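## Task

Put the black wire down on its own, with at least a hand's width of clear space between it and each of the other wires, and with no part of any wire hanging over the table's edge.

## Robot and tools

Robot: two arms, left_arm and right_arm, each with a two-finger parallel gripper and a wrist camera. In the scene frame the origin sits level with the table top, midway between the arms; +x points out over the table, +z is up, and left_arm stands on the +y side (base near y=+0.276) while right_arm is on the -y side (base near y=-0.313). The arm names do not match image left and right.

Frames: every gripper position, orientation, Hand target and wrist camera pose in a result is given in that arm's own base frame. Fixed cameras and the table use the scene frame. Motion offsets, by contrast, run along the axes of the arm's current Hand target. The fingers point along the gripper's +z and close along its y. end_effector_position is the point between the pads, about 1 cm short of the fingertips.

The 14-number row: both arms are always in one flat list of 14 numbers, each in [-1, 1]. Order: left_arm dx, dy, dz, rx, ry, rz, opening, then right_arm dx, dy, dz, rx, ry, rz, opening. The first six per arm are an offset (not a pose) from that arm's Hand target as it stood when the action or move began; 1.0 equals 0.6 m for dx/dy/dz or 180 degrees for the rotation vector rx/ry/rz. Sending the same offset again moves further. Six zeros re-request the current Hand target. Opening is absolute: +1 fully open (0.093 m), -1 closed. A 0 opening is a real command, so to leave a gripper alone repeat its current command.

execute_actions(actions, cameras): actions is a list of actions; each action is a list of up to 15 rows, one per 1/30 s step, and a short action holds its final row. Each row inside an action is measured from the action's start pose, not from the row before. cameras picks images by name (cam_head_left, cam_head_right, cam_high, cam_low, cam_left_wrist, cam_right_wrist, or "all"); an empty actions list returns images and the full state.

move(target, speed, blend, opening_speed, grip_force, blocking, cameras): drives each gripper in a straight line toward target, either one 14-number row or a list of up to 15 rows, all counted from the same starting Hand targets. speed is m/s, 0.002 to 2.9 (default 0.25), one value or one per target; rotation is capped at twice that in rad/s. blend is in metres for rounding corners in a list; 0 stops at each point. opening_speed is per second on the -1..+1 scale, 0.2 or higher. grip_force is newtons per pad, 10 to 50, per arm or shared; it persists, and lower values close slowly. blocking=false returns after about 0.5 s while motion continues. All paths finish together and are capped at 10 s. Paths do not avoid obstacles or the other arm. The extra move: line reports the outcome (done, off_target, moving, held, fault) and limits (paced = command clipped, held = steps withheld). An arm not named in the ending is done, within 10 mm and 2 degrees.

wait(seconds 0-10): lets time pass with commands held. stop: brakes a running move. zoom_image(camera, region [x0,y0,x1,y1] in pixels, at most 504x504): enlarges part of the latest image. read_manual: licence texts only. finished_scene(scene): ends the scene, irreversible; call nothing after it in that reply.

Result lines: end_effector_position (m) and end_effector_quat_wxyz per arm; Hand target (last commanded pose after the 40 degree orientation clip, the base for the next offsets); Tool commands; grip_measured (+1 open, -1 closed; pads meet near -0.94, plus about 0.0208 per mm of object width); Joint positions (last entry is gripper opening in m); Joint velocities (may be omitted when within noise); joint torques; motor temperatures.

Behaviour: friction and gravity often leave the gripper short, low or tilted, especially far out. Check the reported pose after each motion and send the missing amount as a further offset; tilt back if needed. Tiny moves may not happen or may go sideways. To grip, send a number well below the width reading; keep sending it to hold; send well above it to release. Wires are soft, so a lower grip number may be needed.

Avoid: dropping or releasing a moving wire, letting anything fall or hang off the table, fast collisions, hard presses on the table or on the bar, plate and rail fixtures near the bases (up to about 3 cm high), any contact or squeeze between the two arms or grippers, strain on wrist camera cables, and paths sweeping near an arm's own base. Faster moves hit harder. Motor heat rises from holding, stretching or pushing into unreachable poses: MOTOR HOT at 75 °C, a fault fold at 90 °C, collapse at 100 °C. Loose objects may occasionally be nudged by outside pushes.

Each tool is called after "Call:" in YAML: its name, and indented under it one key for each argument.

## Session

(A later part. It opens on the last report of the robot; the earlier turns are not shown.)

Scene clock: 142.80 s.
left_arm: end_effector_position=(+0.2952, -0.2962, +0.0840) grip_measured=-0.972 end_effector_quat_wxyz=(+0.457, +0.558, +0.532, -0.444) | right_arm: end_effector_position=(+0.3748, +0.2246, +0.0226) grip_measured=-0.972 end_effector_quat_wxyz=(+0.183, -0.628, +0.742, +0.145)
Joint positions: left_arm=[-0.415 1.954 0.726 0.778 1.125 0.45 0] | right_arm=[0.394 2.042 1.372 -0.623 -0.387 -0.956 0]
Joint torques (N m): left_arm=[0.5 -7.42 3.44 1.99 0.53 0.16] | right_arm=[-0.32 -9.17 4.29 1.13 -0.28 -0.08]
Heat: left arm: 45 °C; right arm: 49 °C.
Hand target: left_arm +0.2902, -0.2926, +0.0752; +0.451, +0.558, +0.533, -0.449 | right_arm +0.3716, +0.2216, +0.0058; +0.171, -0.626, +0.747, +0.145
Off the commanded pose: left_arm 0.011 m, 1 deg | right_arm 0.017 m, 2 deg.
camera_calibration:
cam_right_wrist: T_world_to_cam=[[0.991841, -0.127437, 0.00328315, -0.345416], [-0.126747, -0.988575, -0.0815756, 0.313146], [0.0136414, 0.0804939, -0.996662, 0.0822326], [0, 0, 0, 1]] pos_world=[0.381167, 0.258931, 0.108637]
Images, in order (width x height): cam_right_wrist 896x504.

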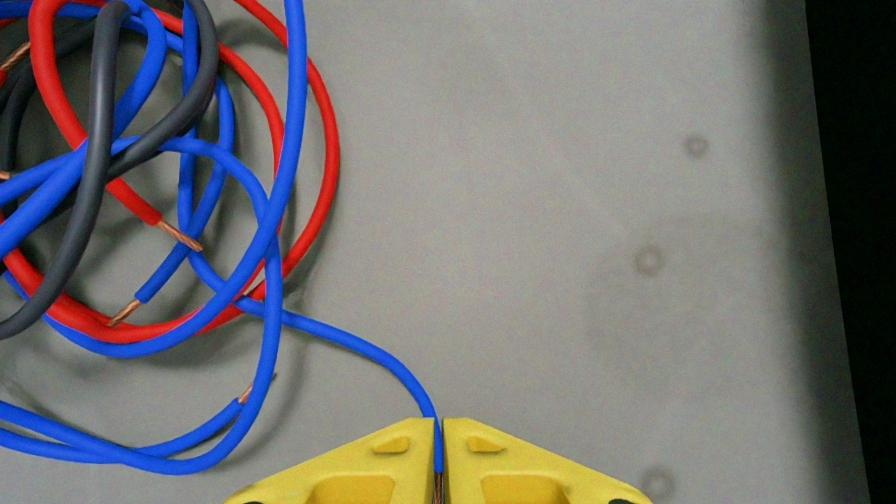

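Call:
move:
  target:
    - [0,0,0,0,0,0,-1,-0.0174,0.0004,-0.036,0,0,0,-1]
    - [0,0,0,0,0,0,-1,0.1893,-0.04,-0.1363,0,0,0,-1]
  speed: [0.05,0.08]
  blend: [0.01,0]
  cameras: ["cam_head_left", "cam_right_wrist", "cam_left_wrist"]

Scene clock: 152.40 s.
left_arm: end_effector_position=(+0.2954, -0.2962, +0.0844) grip_measured=-0.972 end_effector_quat_wxyz=(+0.459, +0.558, +0.531, -0.443) | right_arm: end_effector_position=(+0.3729, +0.0847, +0.0214) grip_measured=-0.972 end_effector_quat_wxyz=(+0.166, -0.624, +0.749, +0.150)
Joint positions: left_arm=[-0.415 1.954 0.726 0.782 1.125 0.45 0] | right_arm=[0.033 1.995 1.314 -0.808 -0.444 -1.338 0]
Joint torques (N m): left_arm=[0.49 -7.43 3.45 1.96 0.53 0.16] | right_arm=[-0.84 -13.04 5.18 0.37 -0.38 -0.23]
Heat: left arm: 45 °C; right arm: 48 °C.
Hand target: left_arm +0.2902, -0.2926, +0.0752; +0.451, +0.558, +0.533, -0.449 | right_arm +0.3712, +0.0816, +0.0296; +0.171, -0.626, +0.747, +0.145
Off the commanded pose: left_arm 0.011 m, 1 deg | right_arm 0.009 m, 1 deg.
move: off_target (left_arm)
camera_calibration:
cam_left_wrist: T_world_to_cam=[[-0.999099, 0.0240171, -0.0349799, 0.303146], [0.042429, 0.574199, -0.817615, 0.265591], [0.000448652, -0.818363, -0.574701, -0.116101], [0, 0, 0, 1]] pos_world=[0.291656, -0.254796, 0.161032]
cam_right_wrist: T_world_to_cam=[[0.990299, -0.135451, -0.030998, -0.35936], [-0.137174, -0.988564, -0.0626393, 0.17803], [-0.0221589, 0.0662837, -0.997555, 0.106975], [0, 0, 0, 1]] pos_world=[0.382666, 0.120228, 0.106726]
Images, in order (width x height): cam_head_left 896x504, cam_left_wrist 896x504, cam_right_wrist 896x504.

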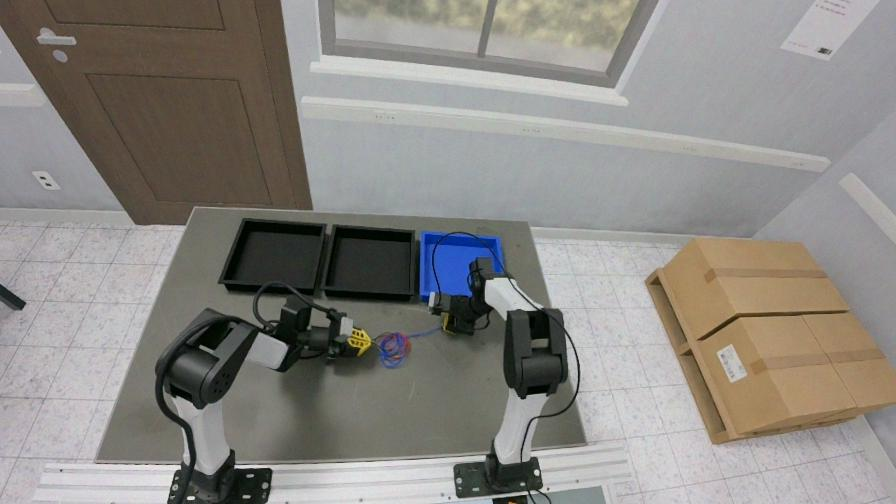

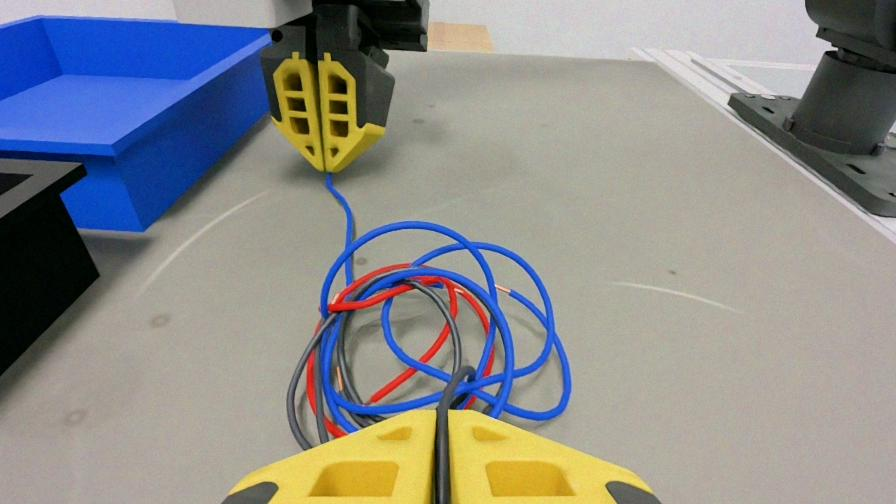

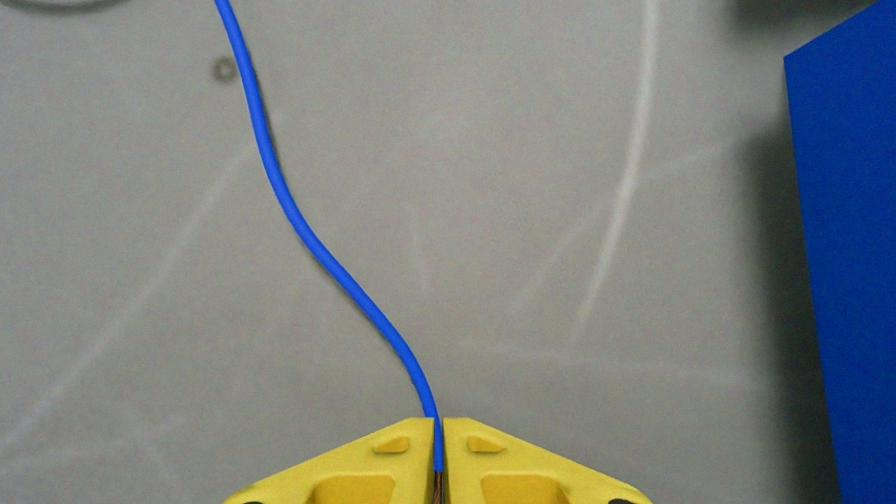

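Call:
move:
  target: [0,0,0,0,0,0,-1,0.2268,-0.0104,-0.1097,0,0,0,-1]
  speed: 0.1
  cameras: ["cam_head_left", "cam_left_wrist"]

Scene clock: 157.53 s.
left_arm: end_effector_position=(+0.2954, -0.2963, +0.0845) grip_measured=-0.972 end_effector_quat_wxyz=(+0.459, +0.558, +0.531, -0.443) | right_arm: end_effector_position=(+0.3464, -0.0624, +0.0302) grip_measured=-0.973 end_effector_quat_wxyz=(+0.174, -0.622, +0.748, +0.151)
Joint positions: left_arm=[-0.415 1.954 0.726 0.782 1.125 0.45 0] | right_arm=[-0.389 2.027 1.396 -1.052 -0.452 -1.802 0]
Joint torques (N m): left_arm=[0.47 -7.41 3.45 1.96 0.52 0.16] | right_arm=[-0.73 -9.13 7.69 0.05 -0.28 -0.22]
Heat: left arm: 46 °C; right arm: 47 °C.
Hand target: left_arm +0.2902, -0.2926, +0.0752; +0.451, +0.558, +0.533, -0.449 | right_arm +0.3509, -0.0684, +0.0295; +0.171, -0.626, +0.747, +0.145
Off the commanded pose: left_arm 0.011 m, 1 deg | right_arm 0.007 m, 1 deg.
move: off_target (left_arm)
camera_calibration:
cam_left_wrist: T_world_to_cam=[[-0.999086, 0.0240224, -0.0353471, 0.303208], [0.0427325, 0.574085, -0.81768, 0.265566], [0.000649548, -0.818444, -0.574587, -0.116141], [0, 0, 0, 1]] pos_world=[0.291658, -0.254796, 0.161132]
Images, in order (width x height): cam_head_left 896x504, cam_left_wrist 896x504.

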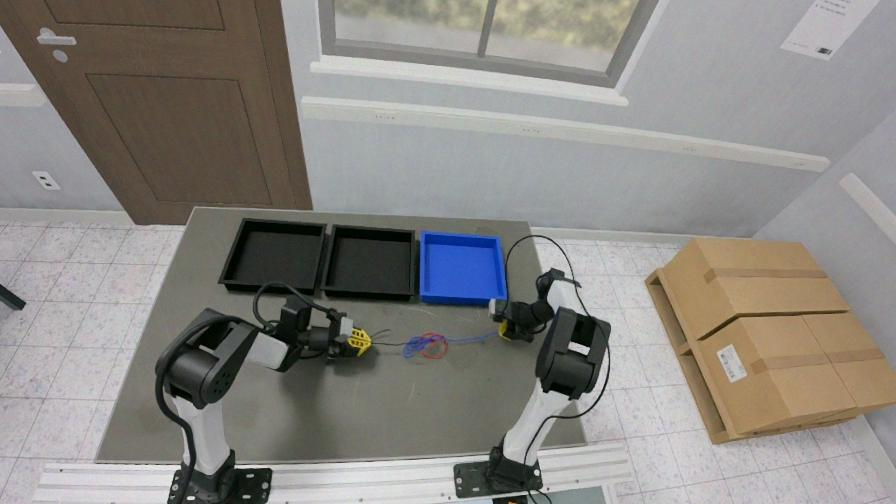

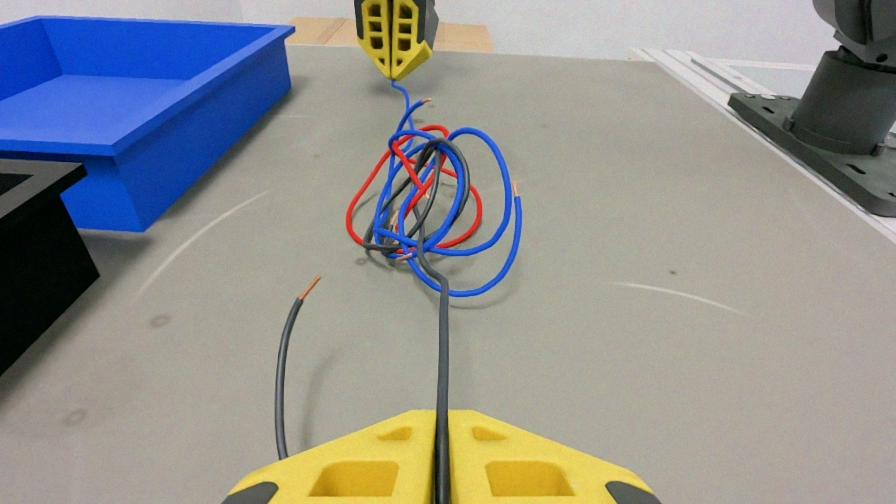

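Call:
zoom_image:
  camera: "cam_left_wrist"
  region: [300, 60, 580, 320]

Call:
zoom_image:
  camera: "cam_head_left"
  region: [330, 280, 550, 400]

Scaled by 1.800.

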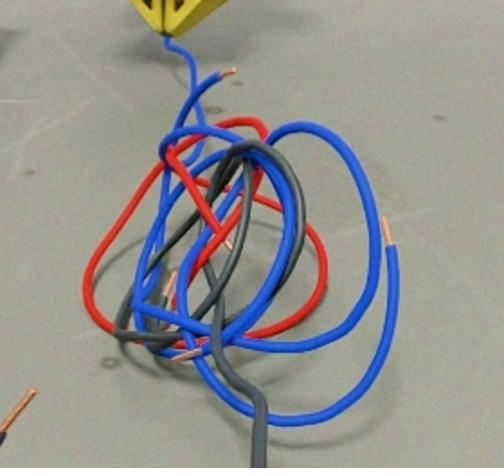

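Scaled by 2.291.

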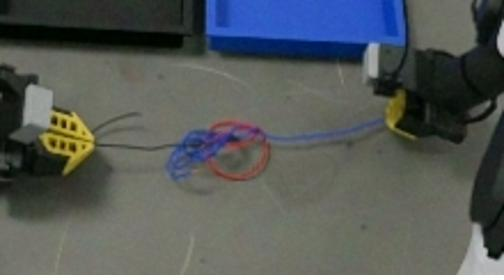

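Call:
move:
  target: [0,0,0,0,0,0,-1,0.0886,-0.0173,-0.043,0,0,0,-1]
  speed: 0.08
  cameras: ["cam_left_wrist"]

Scene clock: 166.33 s.
left_arm: end_effector_position=(+0.2954, -0.2963, +0.0846) grip_measured=-0.972 end_effector_quat_wxyz=(+0.459, +0.558, +0.530, -0.443) | right_arm: end_effector_position=(+0.3465, -0.1180, +0.0319) grip_measured=-0.973 end_effector_quat_wxyz=(+0.177, -0.621, +0.747, +0.158)
Joint positions: left_arm=[-0.415 1.954 0.726 0.783 1.125 0.45 0] | right_arm=[-0.527 2.141 1.571 -1.189 -0.443 -1.956 0]
Joint torques (N m): left_arm=[0.49 -7.42 3.45 1.96 0.52 0.16] | right_arm=[-0.99 -9.98 7.66 -0.02 -0.15 -0.21]
Heat: left arm: 46 °C; right arm: 47 °C.
Hand target: left_arm +0.2902, -0.2926, +0.0752; +0.451, +0.558, +0.533, -0.449 | right_arm +0.3508, -0.1284, +0.0294; +0.171, -0.626, +0.747, +0.145
Off the commanded pose: left_arm 0.011 m, 1 deg | right_arm 0.011 m, 2 deg.
move: off_target (left_arm, right_arm)
camera_calibration:
cam_left_wrist: T_world_to_cam=[[-0.99906, 0.0240254, -0.0360725, 0.303324], [0.0433283, 0.573835, -0.817824, 0.265435], [0.0010511, -0.818618, -0.574337, -0.116286], [0, 0, 0, 1]] pos_world=[0.29166, -0.254797, 0.161233]
Images, in order (width x height): cam_left_wrist 896x504.

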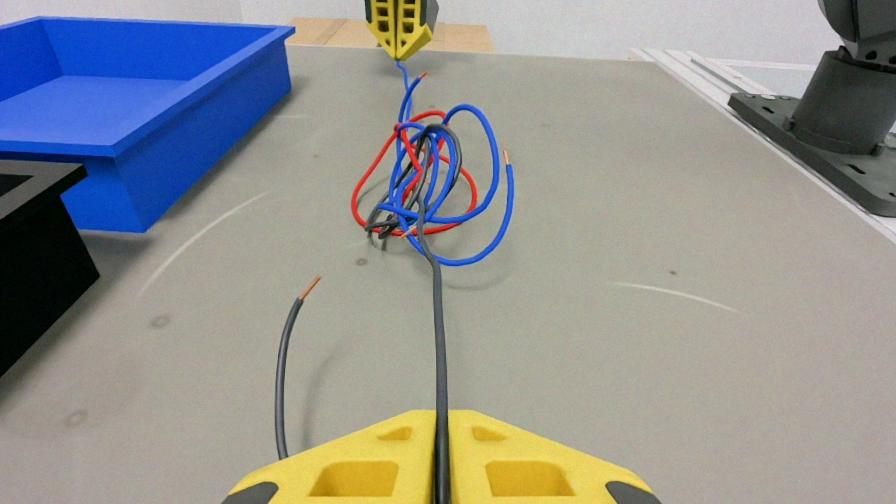

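Call:
move:
  target: [0.038,-0.0052,-0.1964,0,0,0,-1,0,0,0,0,0,0,-1]
  speed: 0.08
  cameras: ["cam_left_wrist", "cam_head_left"]

Scene clock: 172.80 s.
left_arm: end_effector_position=(+0.2852, -0.1751, +0.0766) grip_measured=-0.972 end_effector_quat_wxyz=(+0.452, +0.559, +0.531, -0.450) | right_arm: end_effector_position=(+0.3430, -0.1180, +0.0316) grip_measured=-0.973 end_effector_quat_wxyz=(+0.170, -0.621, +0.748, +0.162)
Joint positions: left_arm=[-0.034 1.913 0.878 -0.481 1.382 1.543 0] | right_arm=[-0.527 2.141 1.571 -1.202 -0.432 -1.957 0]
Joint torques (N m): left_arm=[0.81 -6.71 6.12 0.27 0.78 0.17] | right_arm=[-1.01 -9.95 7.71 0.05 -0.28 -0.23]
Heat: left arm: 46 °C; right arm: 47 °C.
Hand target: left_arm +0.2902, -0.1724, +0.0752; +0.451, +0.558, +0.533, -0.449 | right_arm +0.3508, -0.1284, +0.0294; +0.171, -0.626, +0.747, +0.145
Off the commanded pose: left_arm 0.006 m, 0 deg | right_arm 0.013 m, 2 deg.
move: off_target (right_arm)
camera_calibration:
cam_left_wrist: T_world_to_cam=[[-0.99913, 0.0364129, -0.0203229, 0.290876], [0.0375839, 0.575183, -0.817161, 0.191688], [-0.0180658, -0.817214, -0.576051, -0.0158181], [0, 0, 0, 1]] pos_world=[0.283132, -0.133774, 0.153439]
Images, in order (width x height): cam_head_left 896x504, cam_left_wrist 896x504.

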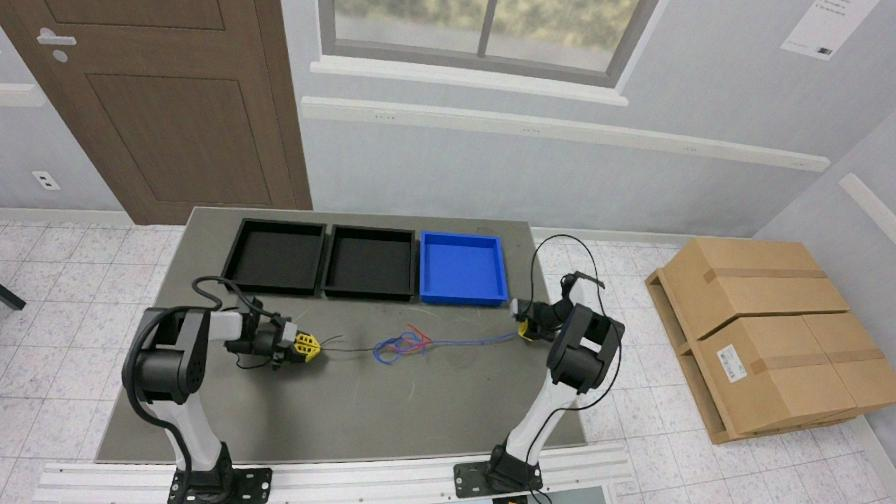

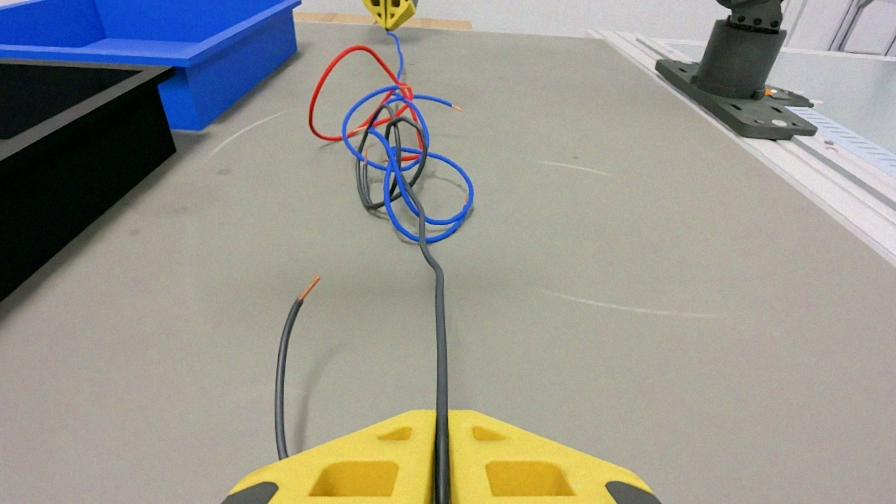

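Call:
move:
  target: [0.0285,-0.0039,-0.1473,0,0,0,-1,0,0,0,0,0,0,-1]
  speed: 0.08
  cameras: ["cam_left_wrist", "cam_head_left"]

Scene clock: 176.87 s.
left_arm: end_effector_position=(+0.2867, -0.0874, +0.0720) grip_measured=-0.972 end_effector_quat_wxyz=(+0.444, +0.527, +0.599, -0.408) | right_arm: end_effector_position=(+0.3430, -0.1180, +0.0316) grip_measured=-0.973 end_effector_quat_wxyz=(+0.170, -0.621, +0.748, +0.162)
Joint positions: left_arm=[0.267 2.002 1.016 -1.098 1.253 2.085 0] | right_arm=[-0.527 2.141 1.571 -1.202 -0.432 -1.957 0]
Joint torques (N m): left_arm=[0.81 -9.21 5.42 -0.64 0.51 0.17] | right_arm=[-0.94 -10 7.72 0.06 -0.29 -0.25]
Heat: left arm: 46 °C; right arm: 47 °C.
Hand target: left_arm +0.2901, -0.0824, +0.0752; +0.451, +0.558, +0.533, -0.449 | right_arm +0.3508, -0.1284, +0.0294; +0.171, -0.626, +0.747, +0.145
Off the commanded pose: left_arm 0.007 m, 10 deg | right_arm 0.013 m, 2 deg.
joint sent to its limit (left arm) — joint 6 (wrist roll), upper limit. The joint targets are off in orientation, not in position.
move: off_target (left_arm, right_arm)
camera_calibration:
cam_left_wrist: T_world_to_cam=[[-0.994054, -0.105264, 0.0278626, 0.271795], [-0.0890586, 0.638721, -0.764267, 0.175395], [0.0626536, -0.762204, -0.644298, 0.0398087], [0, 0, 0, 1]] pos_world=[0.283306, -0.053076, 0.152125]
Images, in order (width x height): cam_head_left 896x504, cam_left_wrist 896x504.

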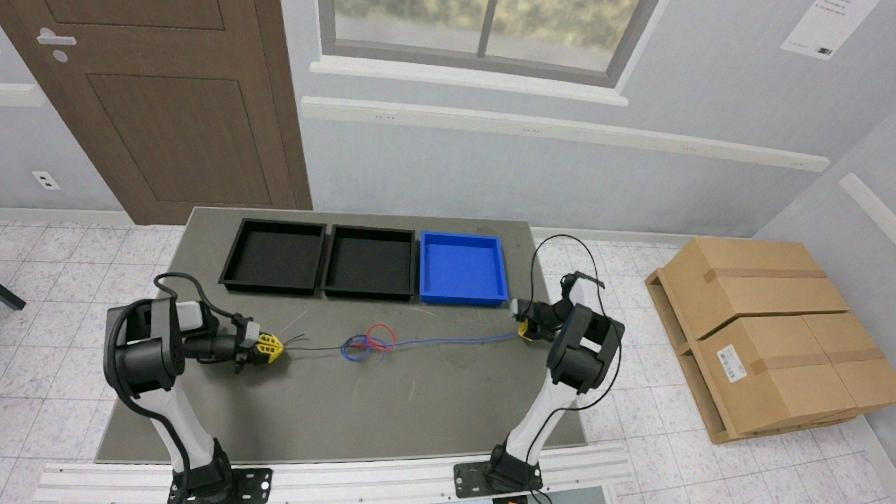

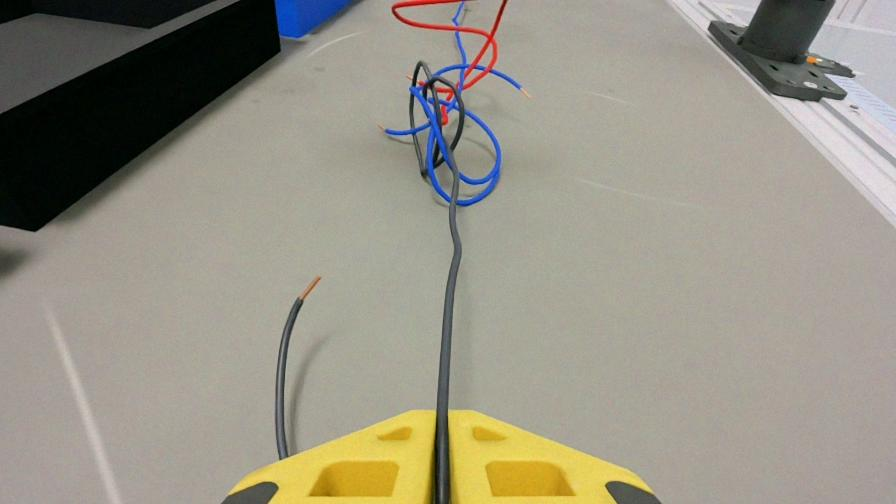

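Call:
zoom_image:
  camera: "cam_left_wrist"
  region: [360, 0, 560, 220]

Call:
zoom_image:
  camera: "cam_head_left"
  region: [260, 300, 540, 400]

Scaled by 2.291.

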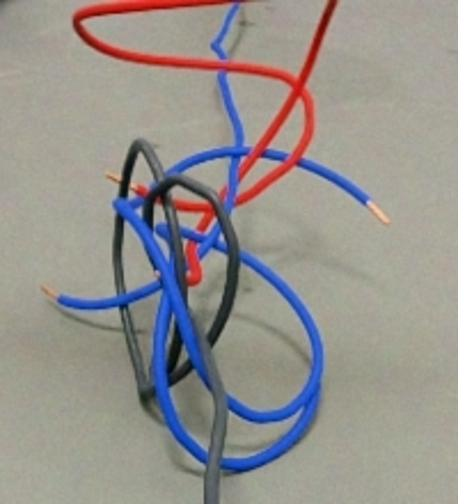

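Scaled by 1.800.

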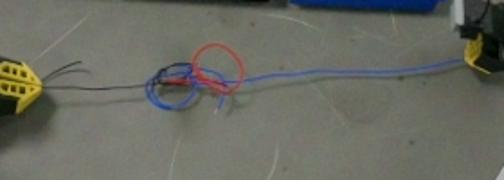

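Call:
move:
  target: [0.0418,-0.0057,-0.216,-0.273,0.007,-0.053,-1,0,0,0,0,0,0,-1]
  speed: 0.12
  cameras: ["cam_left_wrist", "cam_head_left"]

Scene clock: 197.17 s.
left_arm: end_effector_position=(+0.2928, +0.0489, +0.0709) grip_measured=-0.972 end_effector_quat_wxyz=(+0.591, +0.279, +0.723, -0.225) | right_arm: end_effector_position=(+0.3426, -0.1195, +0.0311) grip_measured=-0.973 end_effector_quat_wxyz=(+0.168, -0.621, +0.749, +0.160)
Joint positions: left_arm=[0.752 1.699 0.529 -0.004 1.351 1.17 0] | right_arm=[-0.528 2.141 1.571 -1.2 -0.425 -1.957 0]
Joint torques (N m): left_arm=[0.98 -8.08 3.1 1.15 0.84 0.05] | right_arm=[-0.87 -9.92 7.71 0.02 -0.35 -0.24]
Heat: left arm: 49 °C; right arm: 47 °C.
Hand target: left_arm +0.2901, +0.0496, +0.0753; +0.599, +0.280, +0.719, -0.216 | right_arm +0.3508, -0.1284, +0.0294; +0.171, -0.626, +0.747, +0.145
Off the commanded pose: left_arm 0.005 m, 1 deg | right_arm 0.012 m, 2 deg.
move: off_target (right_arm)
camera_calibration:
cam_left_wrist: T_world_to_cam=[[-0.675485, -0.737371, 0.00213572, 0.231689], [-0.433984, 0.395216, -0.809606, 0.20421], [0.596136, -0.547803, -0.586969, -0.0281863], [0, 0, 0, 1]] pos_world=[0.261929, 0.0746935, 0.14829]
Images, in order (width x height): cam_head_left 896x504, cam_left_wrist 896x504.

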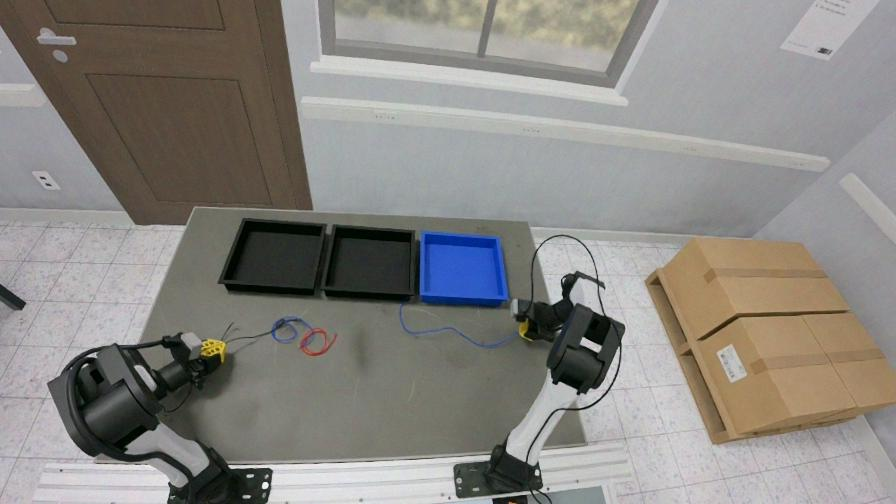

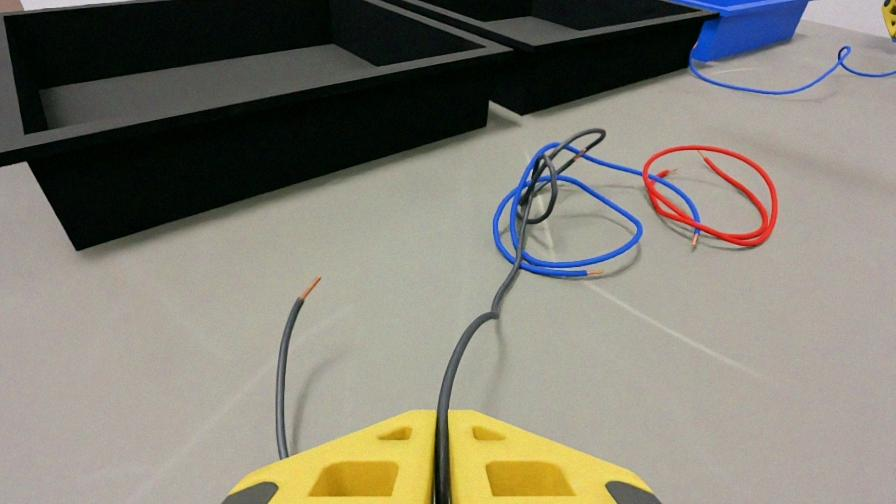

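Call:
zoom_image:
  camera: "cam_left_wrist"
  region: [440, 100, 800, 320]

Call:
zoom_image:
  camera: "cam_head_left"
  region: [200, 280, 380, 380]

Scaled by 1.400.

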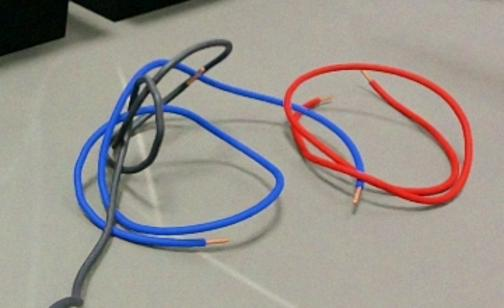

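Scaled by 2.800.

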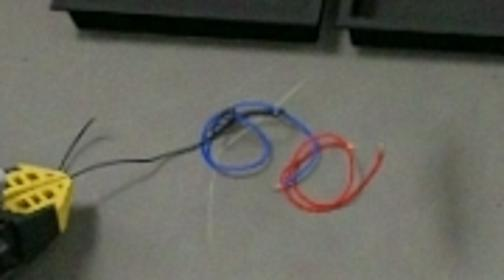

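Call:
move:
  target:
    - [0,0,0,0,0,0,-1,0,0,0,0,0,0,-0.5]
    - [-0.3275,0.0083,-0.0636,0,0,0,-1,-0.058,0.0012,-0.12,0,0,0,-0.5]
  speed: 0.12
  cameras: ["cam_left_wrist", "cam_head_left", "cam_low"]

Scene clock: 220.87 s.
left_arm: end_effector_position=(+0.2886, +0.0449, +0.2671) grip_measured=-0.972 end_effector_quat_wxyz=(+0.593, +0.276, +0.723, -0.222) | right_arm: end_effector_position=(+0.3488, -0.1232, +0.0940) grip_measured=-0.501 end_effector_quat_wxyz=(+0.165, -0.620, +0.749, +0.166)
Joint positions: left_arm=[0.752 1.27 1.036 -0.894 1.351 1.125 0] | right_arm=[-0.528 2.129 1.805 -1.459 -0.425 -1.958 0.021]
Joint torques (N m): left_arm=[0.96 -3.26 9.11 0.9 0.81 0.16] | right_arm=[-0.85 -14.15 7.6 -0.27 -0.34 -0.23]
Heat: left arm: 48 °C; right arm: 48 °C.
Hand target: left_arm +0.2901, +0.0496, +0.2754; +0.598, +0.280, +0.719, -0.216 | right_arm +0.3503, -0.1284, +0.1094; +0.171, -0.626, +0.747, +0.145
Off the commanded pose: left_arm 0.010 m, 1 deg | right_arm 0.016 m, 3 deg.
move: off_target (right_arm)
camera_calibration:
cam_left_wrist: T_world_to_cam=[[-0.668738, -0.743499, 0.000241329, 0.224413], [-0.433993, 0.39009, -0.812084, 0.36368], [0.603689, -0.543175, -0.583541, 0.084017], [0, 0, 0, 1]] pos_world=[0.257188, 0.0706186, 0.344311]
Images, in order (width x height): cam_head_left 896x504, cam_low 896x504, cam_left_wrist 896x504.

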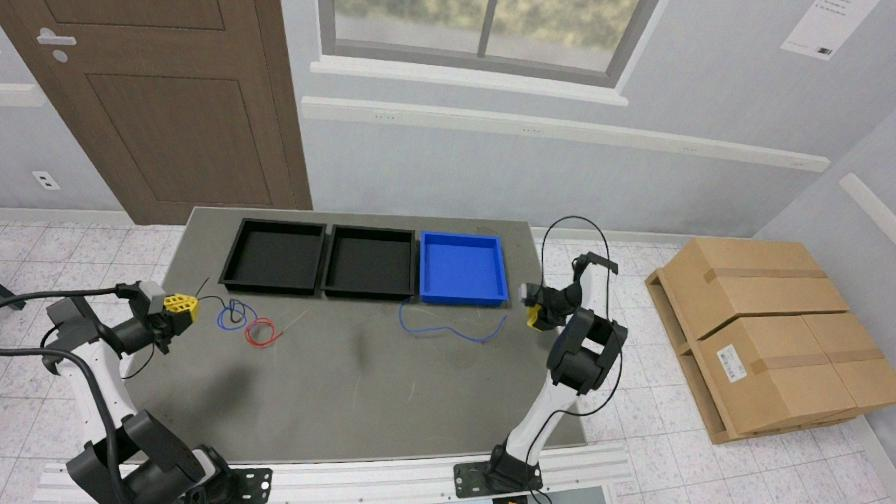

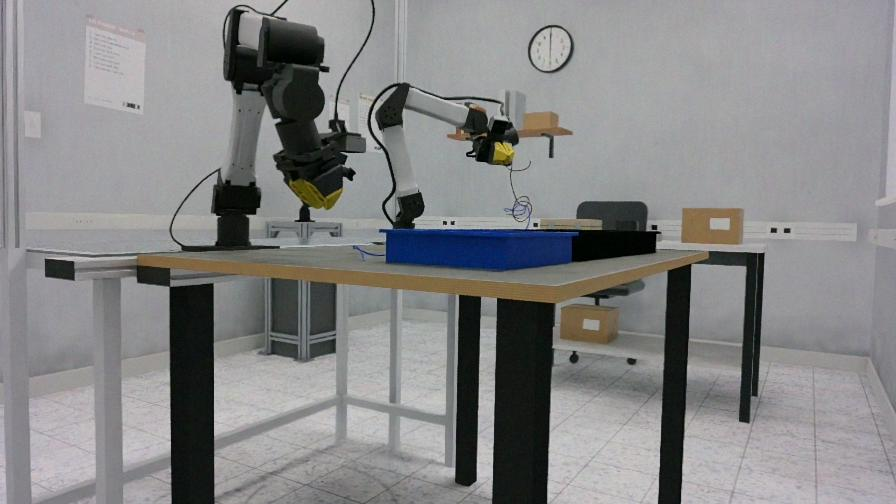

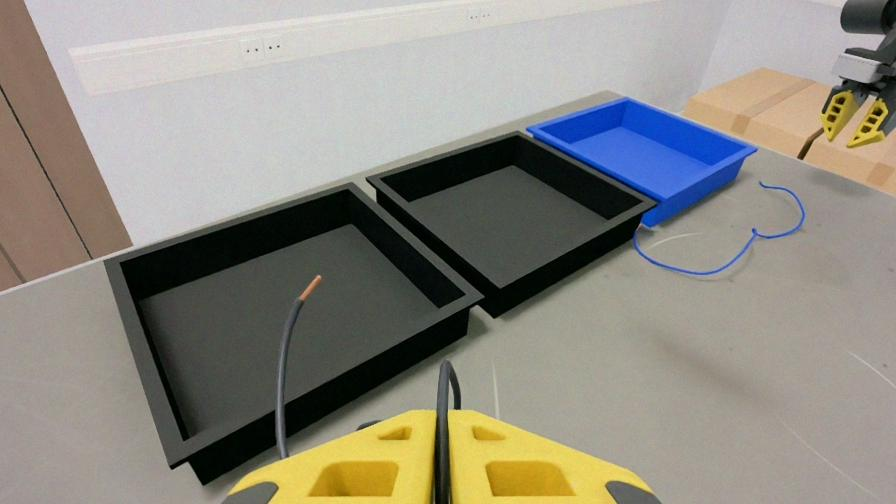

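Call:
zoom_image:
  camera: "cam_head_left"
  region: [170, 260, 330, 370]

Call:
zoom_image:
  camera: "cam_low"
  region: [460, 110, 600, 260]

Scaled by 3.150.

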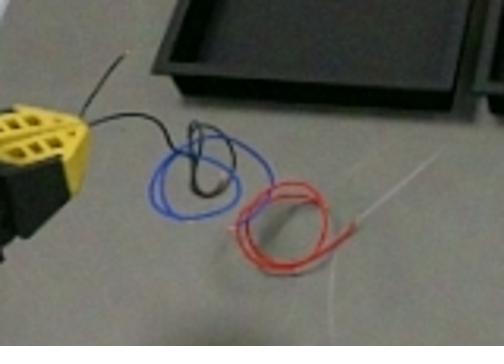

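Scaled by 3.360.

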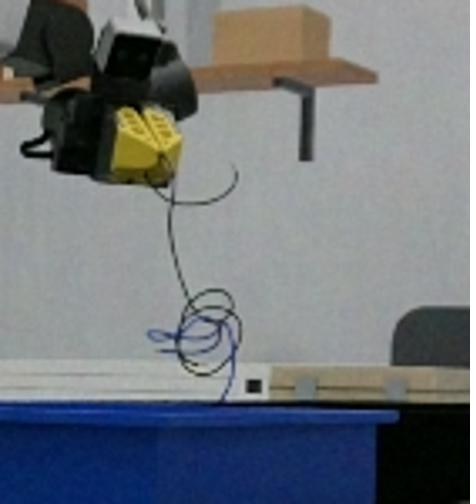

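Call:
execute_actions:
  actions:
    - [[-0.05,0.0012,-0.0096,0,0,0,-1,0,0,0,0,0,0,-0.5],[-0.1,0.0025,-0.0191,0,0,0,-1,0,0,0,0,0,0,-0.5],[-0.1,0.0025,-0.0191,0,0,0,-1,0,0,0,0,0,0,-0.5],[-0.1,0.0025,-0.0191,0,0,0,-1,0,0,0,0,0,0,-0.5],[-0.05,0.0012,-0.0096,0,0,0,-1,0,0,0,0,0,0,-0.5],[0,0,0,0,0,0,-1,0,0,0,0,0,0,-0.5]]
    - [[-0.05,0.0012,-0.0096,0,0,0,-1,0,0,0,0,0,0,-0.5],[-0.1,0.0025,-0.0191,0,0,0,-1,0,0,0,0,0,0,-0.5],[-0.1,0.0025,-0.0191,0,0,0,-1,0,0,0,0,0,0,-0.5],[-0.1,0.0025,-0.0191,0,0,0,-1,0,0,0,0,0,0,-0.5],[-0.05,0.0012,-0.0096,0,0,0,-1,0,0,0,0,0,0,-0.5],[0,0,0,0,0,0,-1,0,0,0,0,0,0,-0.5]]
    - [[-0.05,0.0012,-0.0096,0,0,0,-1,0,0,0,0,0,0,-0.5],[-0.1,0.0025,-0.0191,0,0,0,-1,0,0,0,0,0,0,-0.5],[-0.1,0.0025,-0.0191,0,0,0,-1,0,0,0,0,0,0,-0.5],[-0.1,0.0025,-0.0191,0,0,0,-1,0,0,0,0,0,0,-0.5],[-0.05,0.0012,-0.0096,0,0,0,-1,0,0,0,0,0,0,-0.5],[0,0,0,0,0,0,-1,0,0,0,0,0,0,-0.5]]
    - [[-0.05,0.0012,-0.0096,0,0,0,-1,0,0,0,0,0,0,-0.5],[-0.1,0.0025,-0.0191,0,0,0,-1,0,0,0,0,0,0,-0.5],[-0.1,0.0025,-0.0191,0,0,0,-1,0,0,0,0,0,0,-0.5],[-0.1,0.0025,-0.0191,0,0,0,-1,0,0,0,0,0,0,-0.5],[-0.05,0.0012,-0.0096,0,0,0,-1,0,0,0,0,0,0,-0.5],[0,0,0,0,0,0,-1,0,0,0,0,0,0,-0.5]]
  cameras: ["cam_head_left", "cam_low", "cam_high"]

Scene clock: 243.23 s.
left_arm: end_effector_position=(+0.2904, +0.0460, +0.2791) grip_measured=-0.972 end_effector_quat_wxyz=(+0.596, +0.280, +0.718, -0.225) | right_arm: end_effector_position=(+0.3488, -0.1232, +0.0940) grip_measured=-0.501 end_effector_quat_wxyz=(+0.165, -0.620, +0.749, +0.166)
Joint positions: left_arm=[0.752 1.289 1.093 -0.949 1.363 1.149 0] | right_arm=[-0.528 2.129 1.805 -1.459 -0.425 -1.958 0.021]
Joint torques (N m): left_arm=[0.98 -4.26 5.63 1.16 0.69 0.19] | right_arm=[-0.84 -14.16 7.57 -0.27 -0.34 -0.22]
Motor temperatures (°C): left_arm=[27 44 45 41 31 30 29] | right_arm=[26 50 49 30 27 30 27]
Heat: left arm: 45 °C; right arm: 50 °C.
Hand target: left_arm +0.2901, +0.0496, +0.2753; +0.598, +0.280, +0.719, -0.216 | right_arm +0.3504, -0.1284, +0.1094; +0.171, -0.626, +0.747, +0.145
Off the commanded pose: left_arm 0.005 m, 1 deg | right_arm 0.016 m, 3 deg.
Images, in order (width x height): cam_head_left 896x504, cam_high 896x504, cam_low 896x504.

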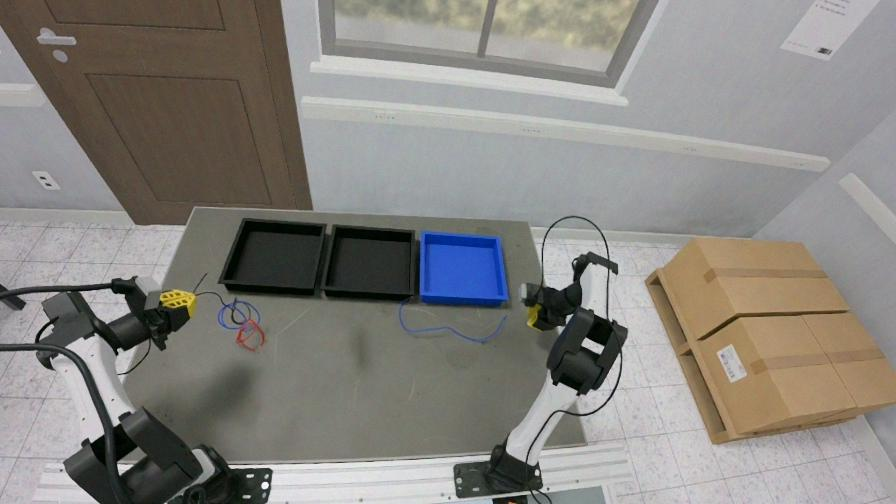

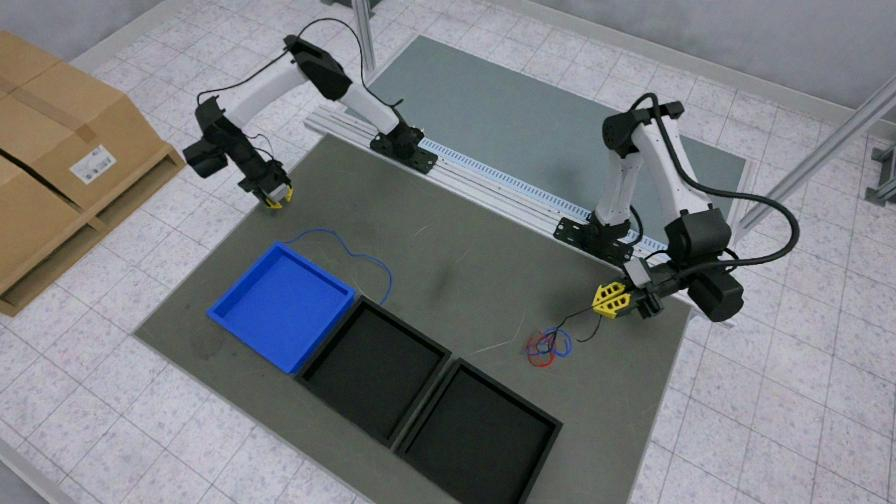

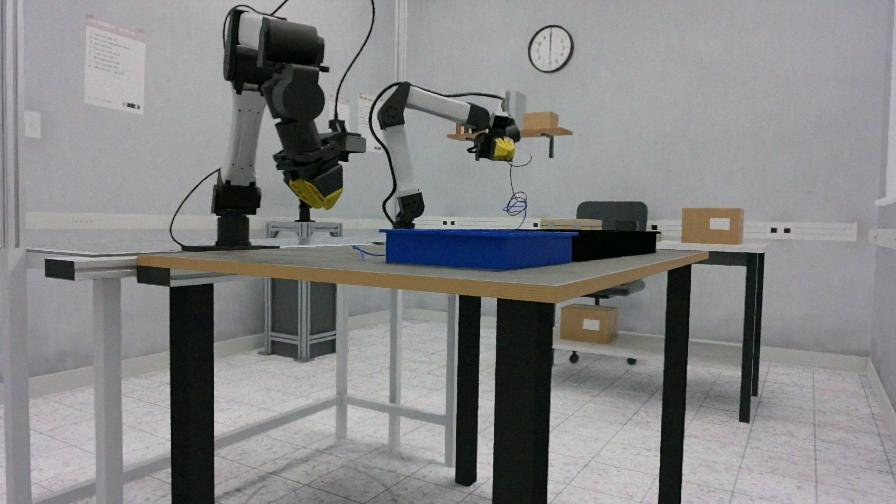

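Call:
zoom_image:
  camera: "cam_high"
  region: [500, 290, 640, 390]

Call:
zoom_image:
  camera: "cam_head_left"
  region: [180, 260, 300, 370]

Scaled by 3.600.

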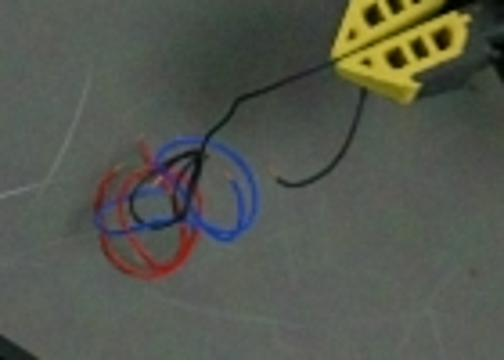

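Scaled by 4.200.

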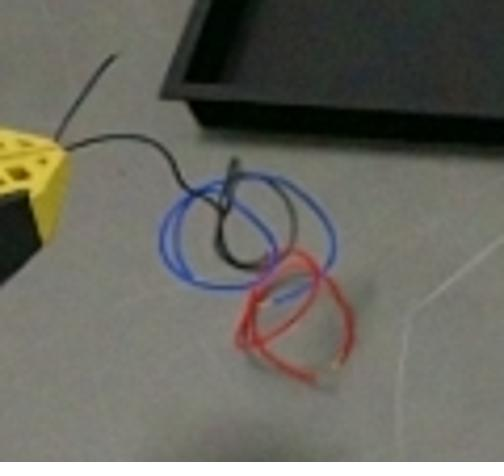

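Call:
move:
  target:
    - [0.0102,-0.2482,0.1786,0.191,-0.0048,0.0371,-1,-0.4,0.095,0.069,0,0,0,-0.5]
    - [0.2886,-0.2553,0.2328,0.191,-0.0048,0.0371,-1,-0.5325,0.1265,0.0922,0,0,0,-0.5]
  speed: 0.15
  blend: [0.04,0]
  cameras: ["cam_left_wrist", "cam_right_wrist", "cam_head_left"]

Scene clock: 262.20 s.
left_arm: end_effector_position=(+0.2749, -0.1272, +0.0791) grip_measured=-0.972 end_effector_quat_wxyz=(+0.510, +0.481, +0.599, -0.387) | right_arm: end_effector_position=(+0.3220, +0.1896, +0.1967) grip_measured=-0.501 end_effector_quat_wxyz=(+0.162, -0.628, +0.746, +0.151)
Joint positions: left_arm=[0.142 1.683 0.517 0.103 1.361 1.081 0] | right_arm=[0.358 1.765 1.717 -1.305 -0.394 -0.998 0.021]
Joint torques (N m): left_arm=[-1.14 -6.24 3.11 1.25 0.59 0.04] | right_arm=[-0.27 -7.9 8.46 0.87 -0.26 -0.04]
Heat: left arm: 44 °C; right arm: 51 °C.
Hand target: left_arm +0.2701, -0.1304, +0.0750; +0.506, +0.483, +0.601, -0.386 | right_arm +0.3303, +0.1916, +0.1994; +0.171, -0.626, +0.747, +0.145
Off the commanded pose: left_arm 0.007 m, 1 deg | right_arm 0.009 m, 1 deg.
move: done
camera_calibration:
cam_left_wrist: T_world_to_cam=[[-0.973086, -0.229496, -0.0208626, 0.237993], [-0.114418, 0.559752, -0.820723, 0.206585], [0.200031, -0.796247, -0.570946, -0.0331741], [0, 0, 0, 1]] pos_world=[0.261861, -0.0874329, 0.155574]
cam_right_wrist: T_world_to_cam=[[0.99162, -0.124454, -0.0346549, -0.29107], [-0.126327, -0.990263, -0.0584807, 0.281726], [-0.0270394, 0.0623685, -0.997687, 0.276078], [0, 0, 0, 1]] pos_world=[0.331686, 0.22554, 0.281828]
Images, in order (width x height): cam_head_left 896x504, cam_left_wrist 896x504, cam_right_wrist 896x504.

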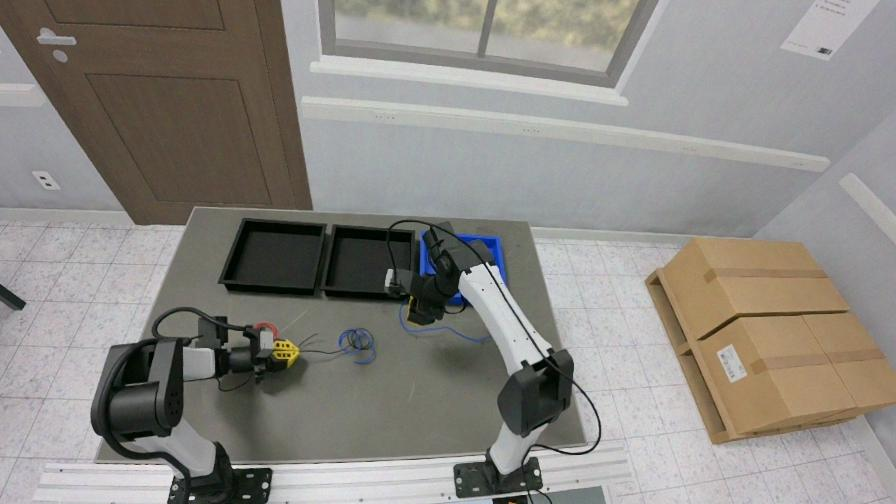

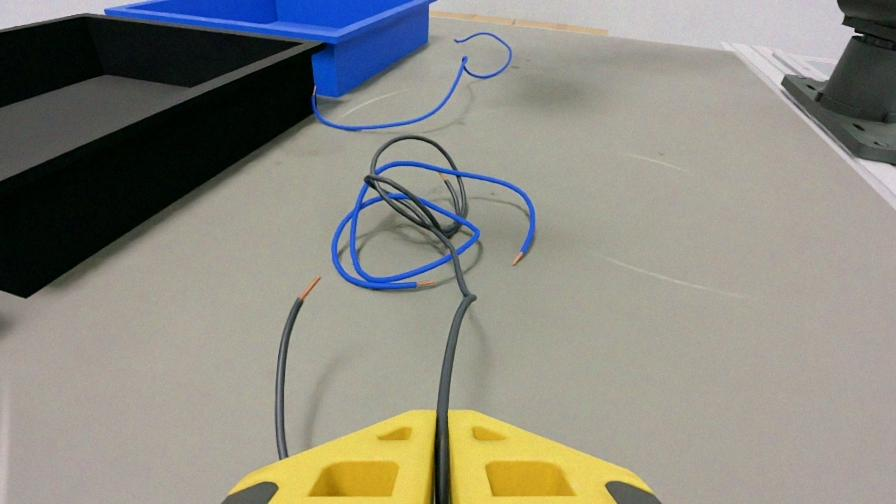

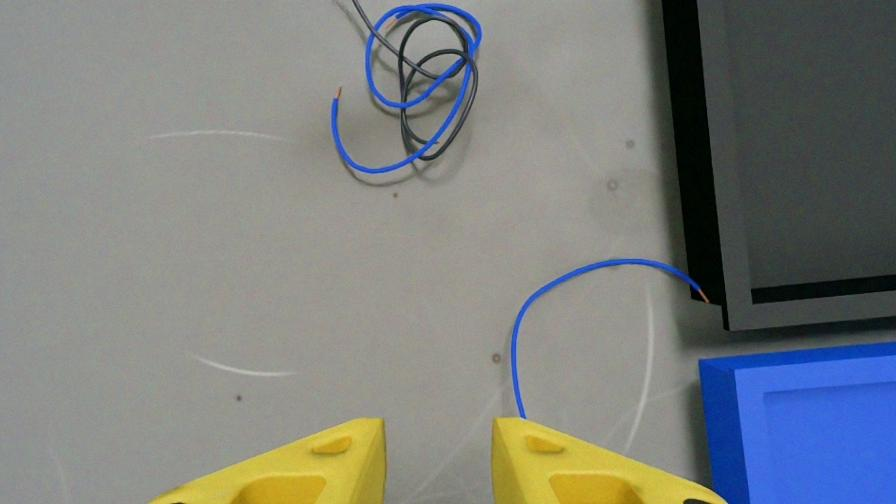

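Call:
move:
  target: [0,0,0,0,0,0,-1,-0.0577,0.1233,0.3048,0,0,0,-0.5]
  speed: 0.2
  cameras: ["cam_right_wrist"]

Scene clock: 274.63 s.
left_arm: end_effector_position=(+0.2750, -0.1272, +0.0791) grip_measured=-0.972 end_effector_quat_wxyz=(+0.510, +0.481, +0.599, -0.387) | right_arm: end_effector_position=(+0.2750, +0.3156, +0.0554) grip_measured=-0.501 end_effector_quat_wxyz=(+0.172, -0.630, +0.742, +0.148)
Joint positions: left_arm=[0.142 1.683 0.517 0.103 1.361 1.081 0] | right_arm=[0.743 1.862 1.253 -0.593 -0.279 -0.613 0.021]
Joint torques (N m): left_arm=[-1.1 -6.22 3.26 1.2 0.6 0.09] | right_arm=[-0.51 -9.46 5.63 1.21 -0.21 -0.05]
Heat: left arm: 43 °C; right arm: 49 °C.
Hand target: left_arm +0.2701, -0.1303, +0.0751; +0.505, +0.484, +0.601, -0.387 | right_arm +0.2763, +0.3139, +0.0502; +0.171, -0.626, +0.747, +0.145
Off the commanded pose: left_arm 0.007 m, 1 deg | right_arm 0.006 m, 1 deg.
move: done
camera_calibration:
cam_right_wrist: T_world_to_cam=[[0.992656, -0.120019, -0.0151543, -0.236452], [-0.120786, -0.990268, -0.0691411, 0.391434], [-0.00670853, 0.0704637, -0.997492, 0.117849], [0, 0, 0, 1]] pos_world=[0.282786, 0.350941, 0.141035]
Images, in order (width x height): cam_right_wrist 896x504.

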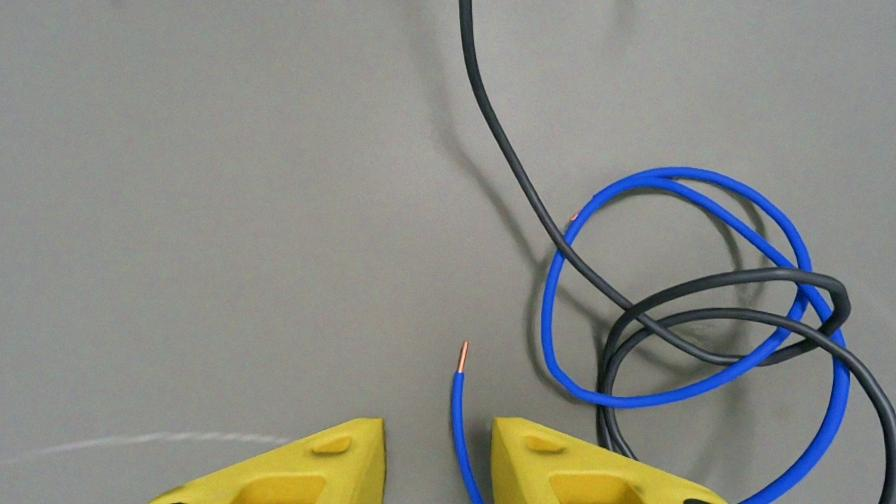

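Call:
move:
  target: [0,0,0,0,0,0,-1,0.0397,-0.0088,0.0622,0,0,0,-0.5]
  speed: 0.1
  cameras: ["cam_right_wrist"]

Scene clock: 285.17 s.
left_arm: end_effector_position=(+0.2750, -0.1272, +0.0791) grip_measured=-0.972 end_effector_quat_wxyz=(+0.510, +0.481, +0.599, -0.387) | right_arm: end_effector_position=(+0.2784, +0.3111, +0.0239) grip_measured=-0.501 end_effector_quat_wxyz=(+0.174, -0.625, +0.746, +0.152)
Joint positions: left_arm=[0.142 1.683 0.517 0.103 1.361 1.081 0] | right_arm=[0.725 1.908 1.174 -0.467 -0.291 -0.614 0.021]
Joint torques (N m): left_arm=[-1.1 -6.23 3.26 1.2 0.59 0.09] | right_arm=[-0.57 -7.45 4.12 1.55 -0.15 -0.22]
Heat: left arm: 43 °C; right arm: 49 °C.
Hand target: left_arm +0.2701, -0.1303, +0.0751; +0.505, +0.484, +0.601, -0.387 | right_arm +0.2806, +0.3079, +0.0062; +0.171, -0.626, +0.747, +0.145
Off the commanded pose: left_arm 0.007 m, 1 deg | right_arm 0.018 m, 1 deg.
move: off_target (right_arm)
camera_calibration:
cam_right_wrist: T_world_to_cam=[[0.99097, -0.132296, -0.0218153, -0.236381], [-0.133611, -0.987961, -0.0779805, 0.388186], [-0.0112362, 0.0801912, -0.996716, 0.084978], [0, 0, 0, 1]] pos_world=[0.287067, 0.345426, 0.109813]
Images, in order (width x height): cam_right_wrist 896x504.

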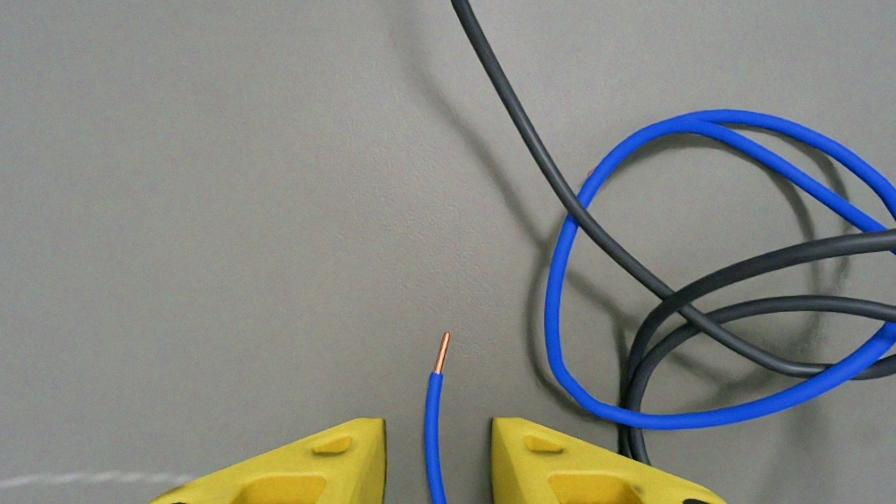

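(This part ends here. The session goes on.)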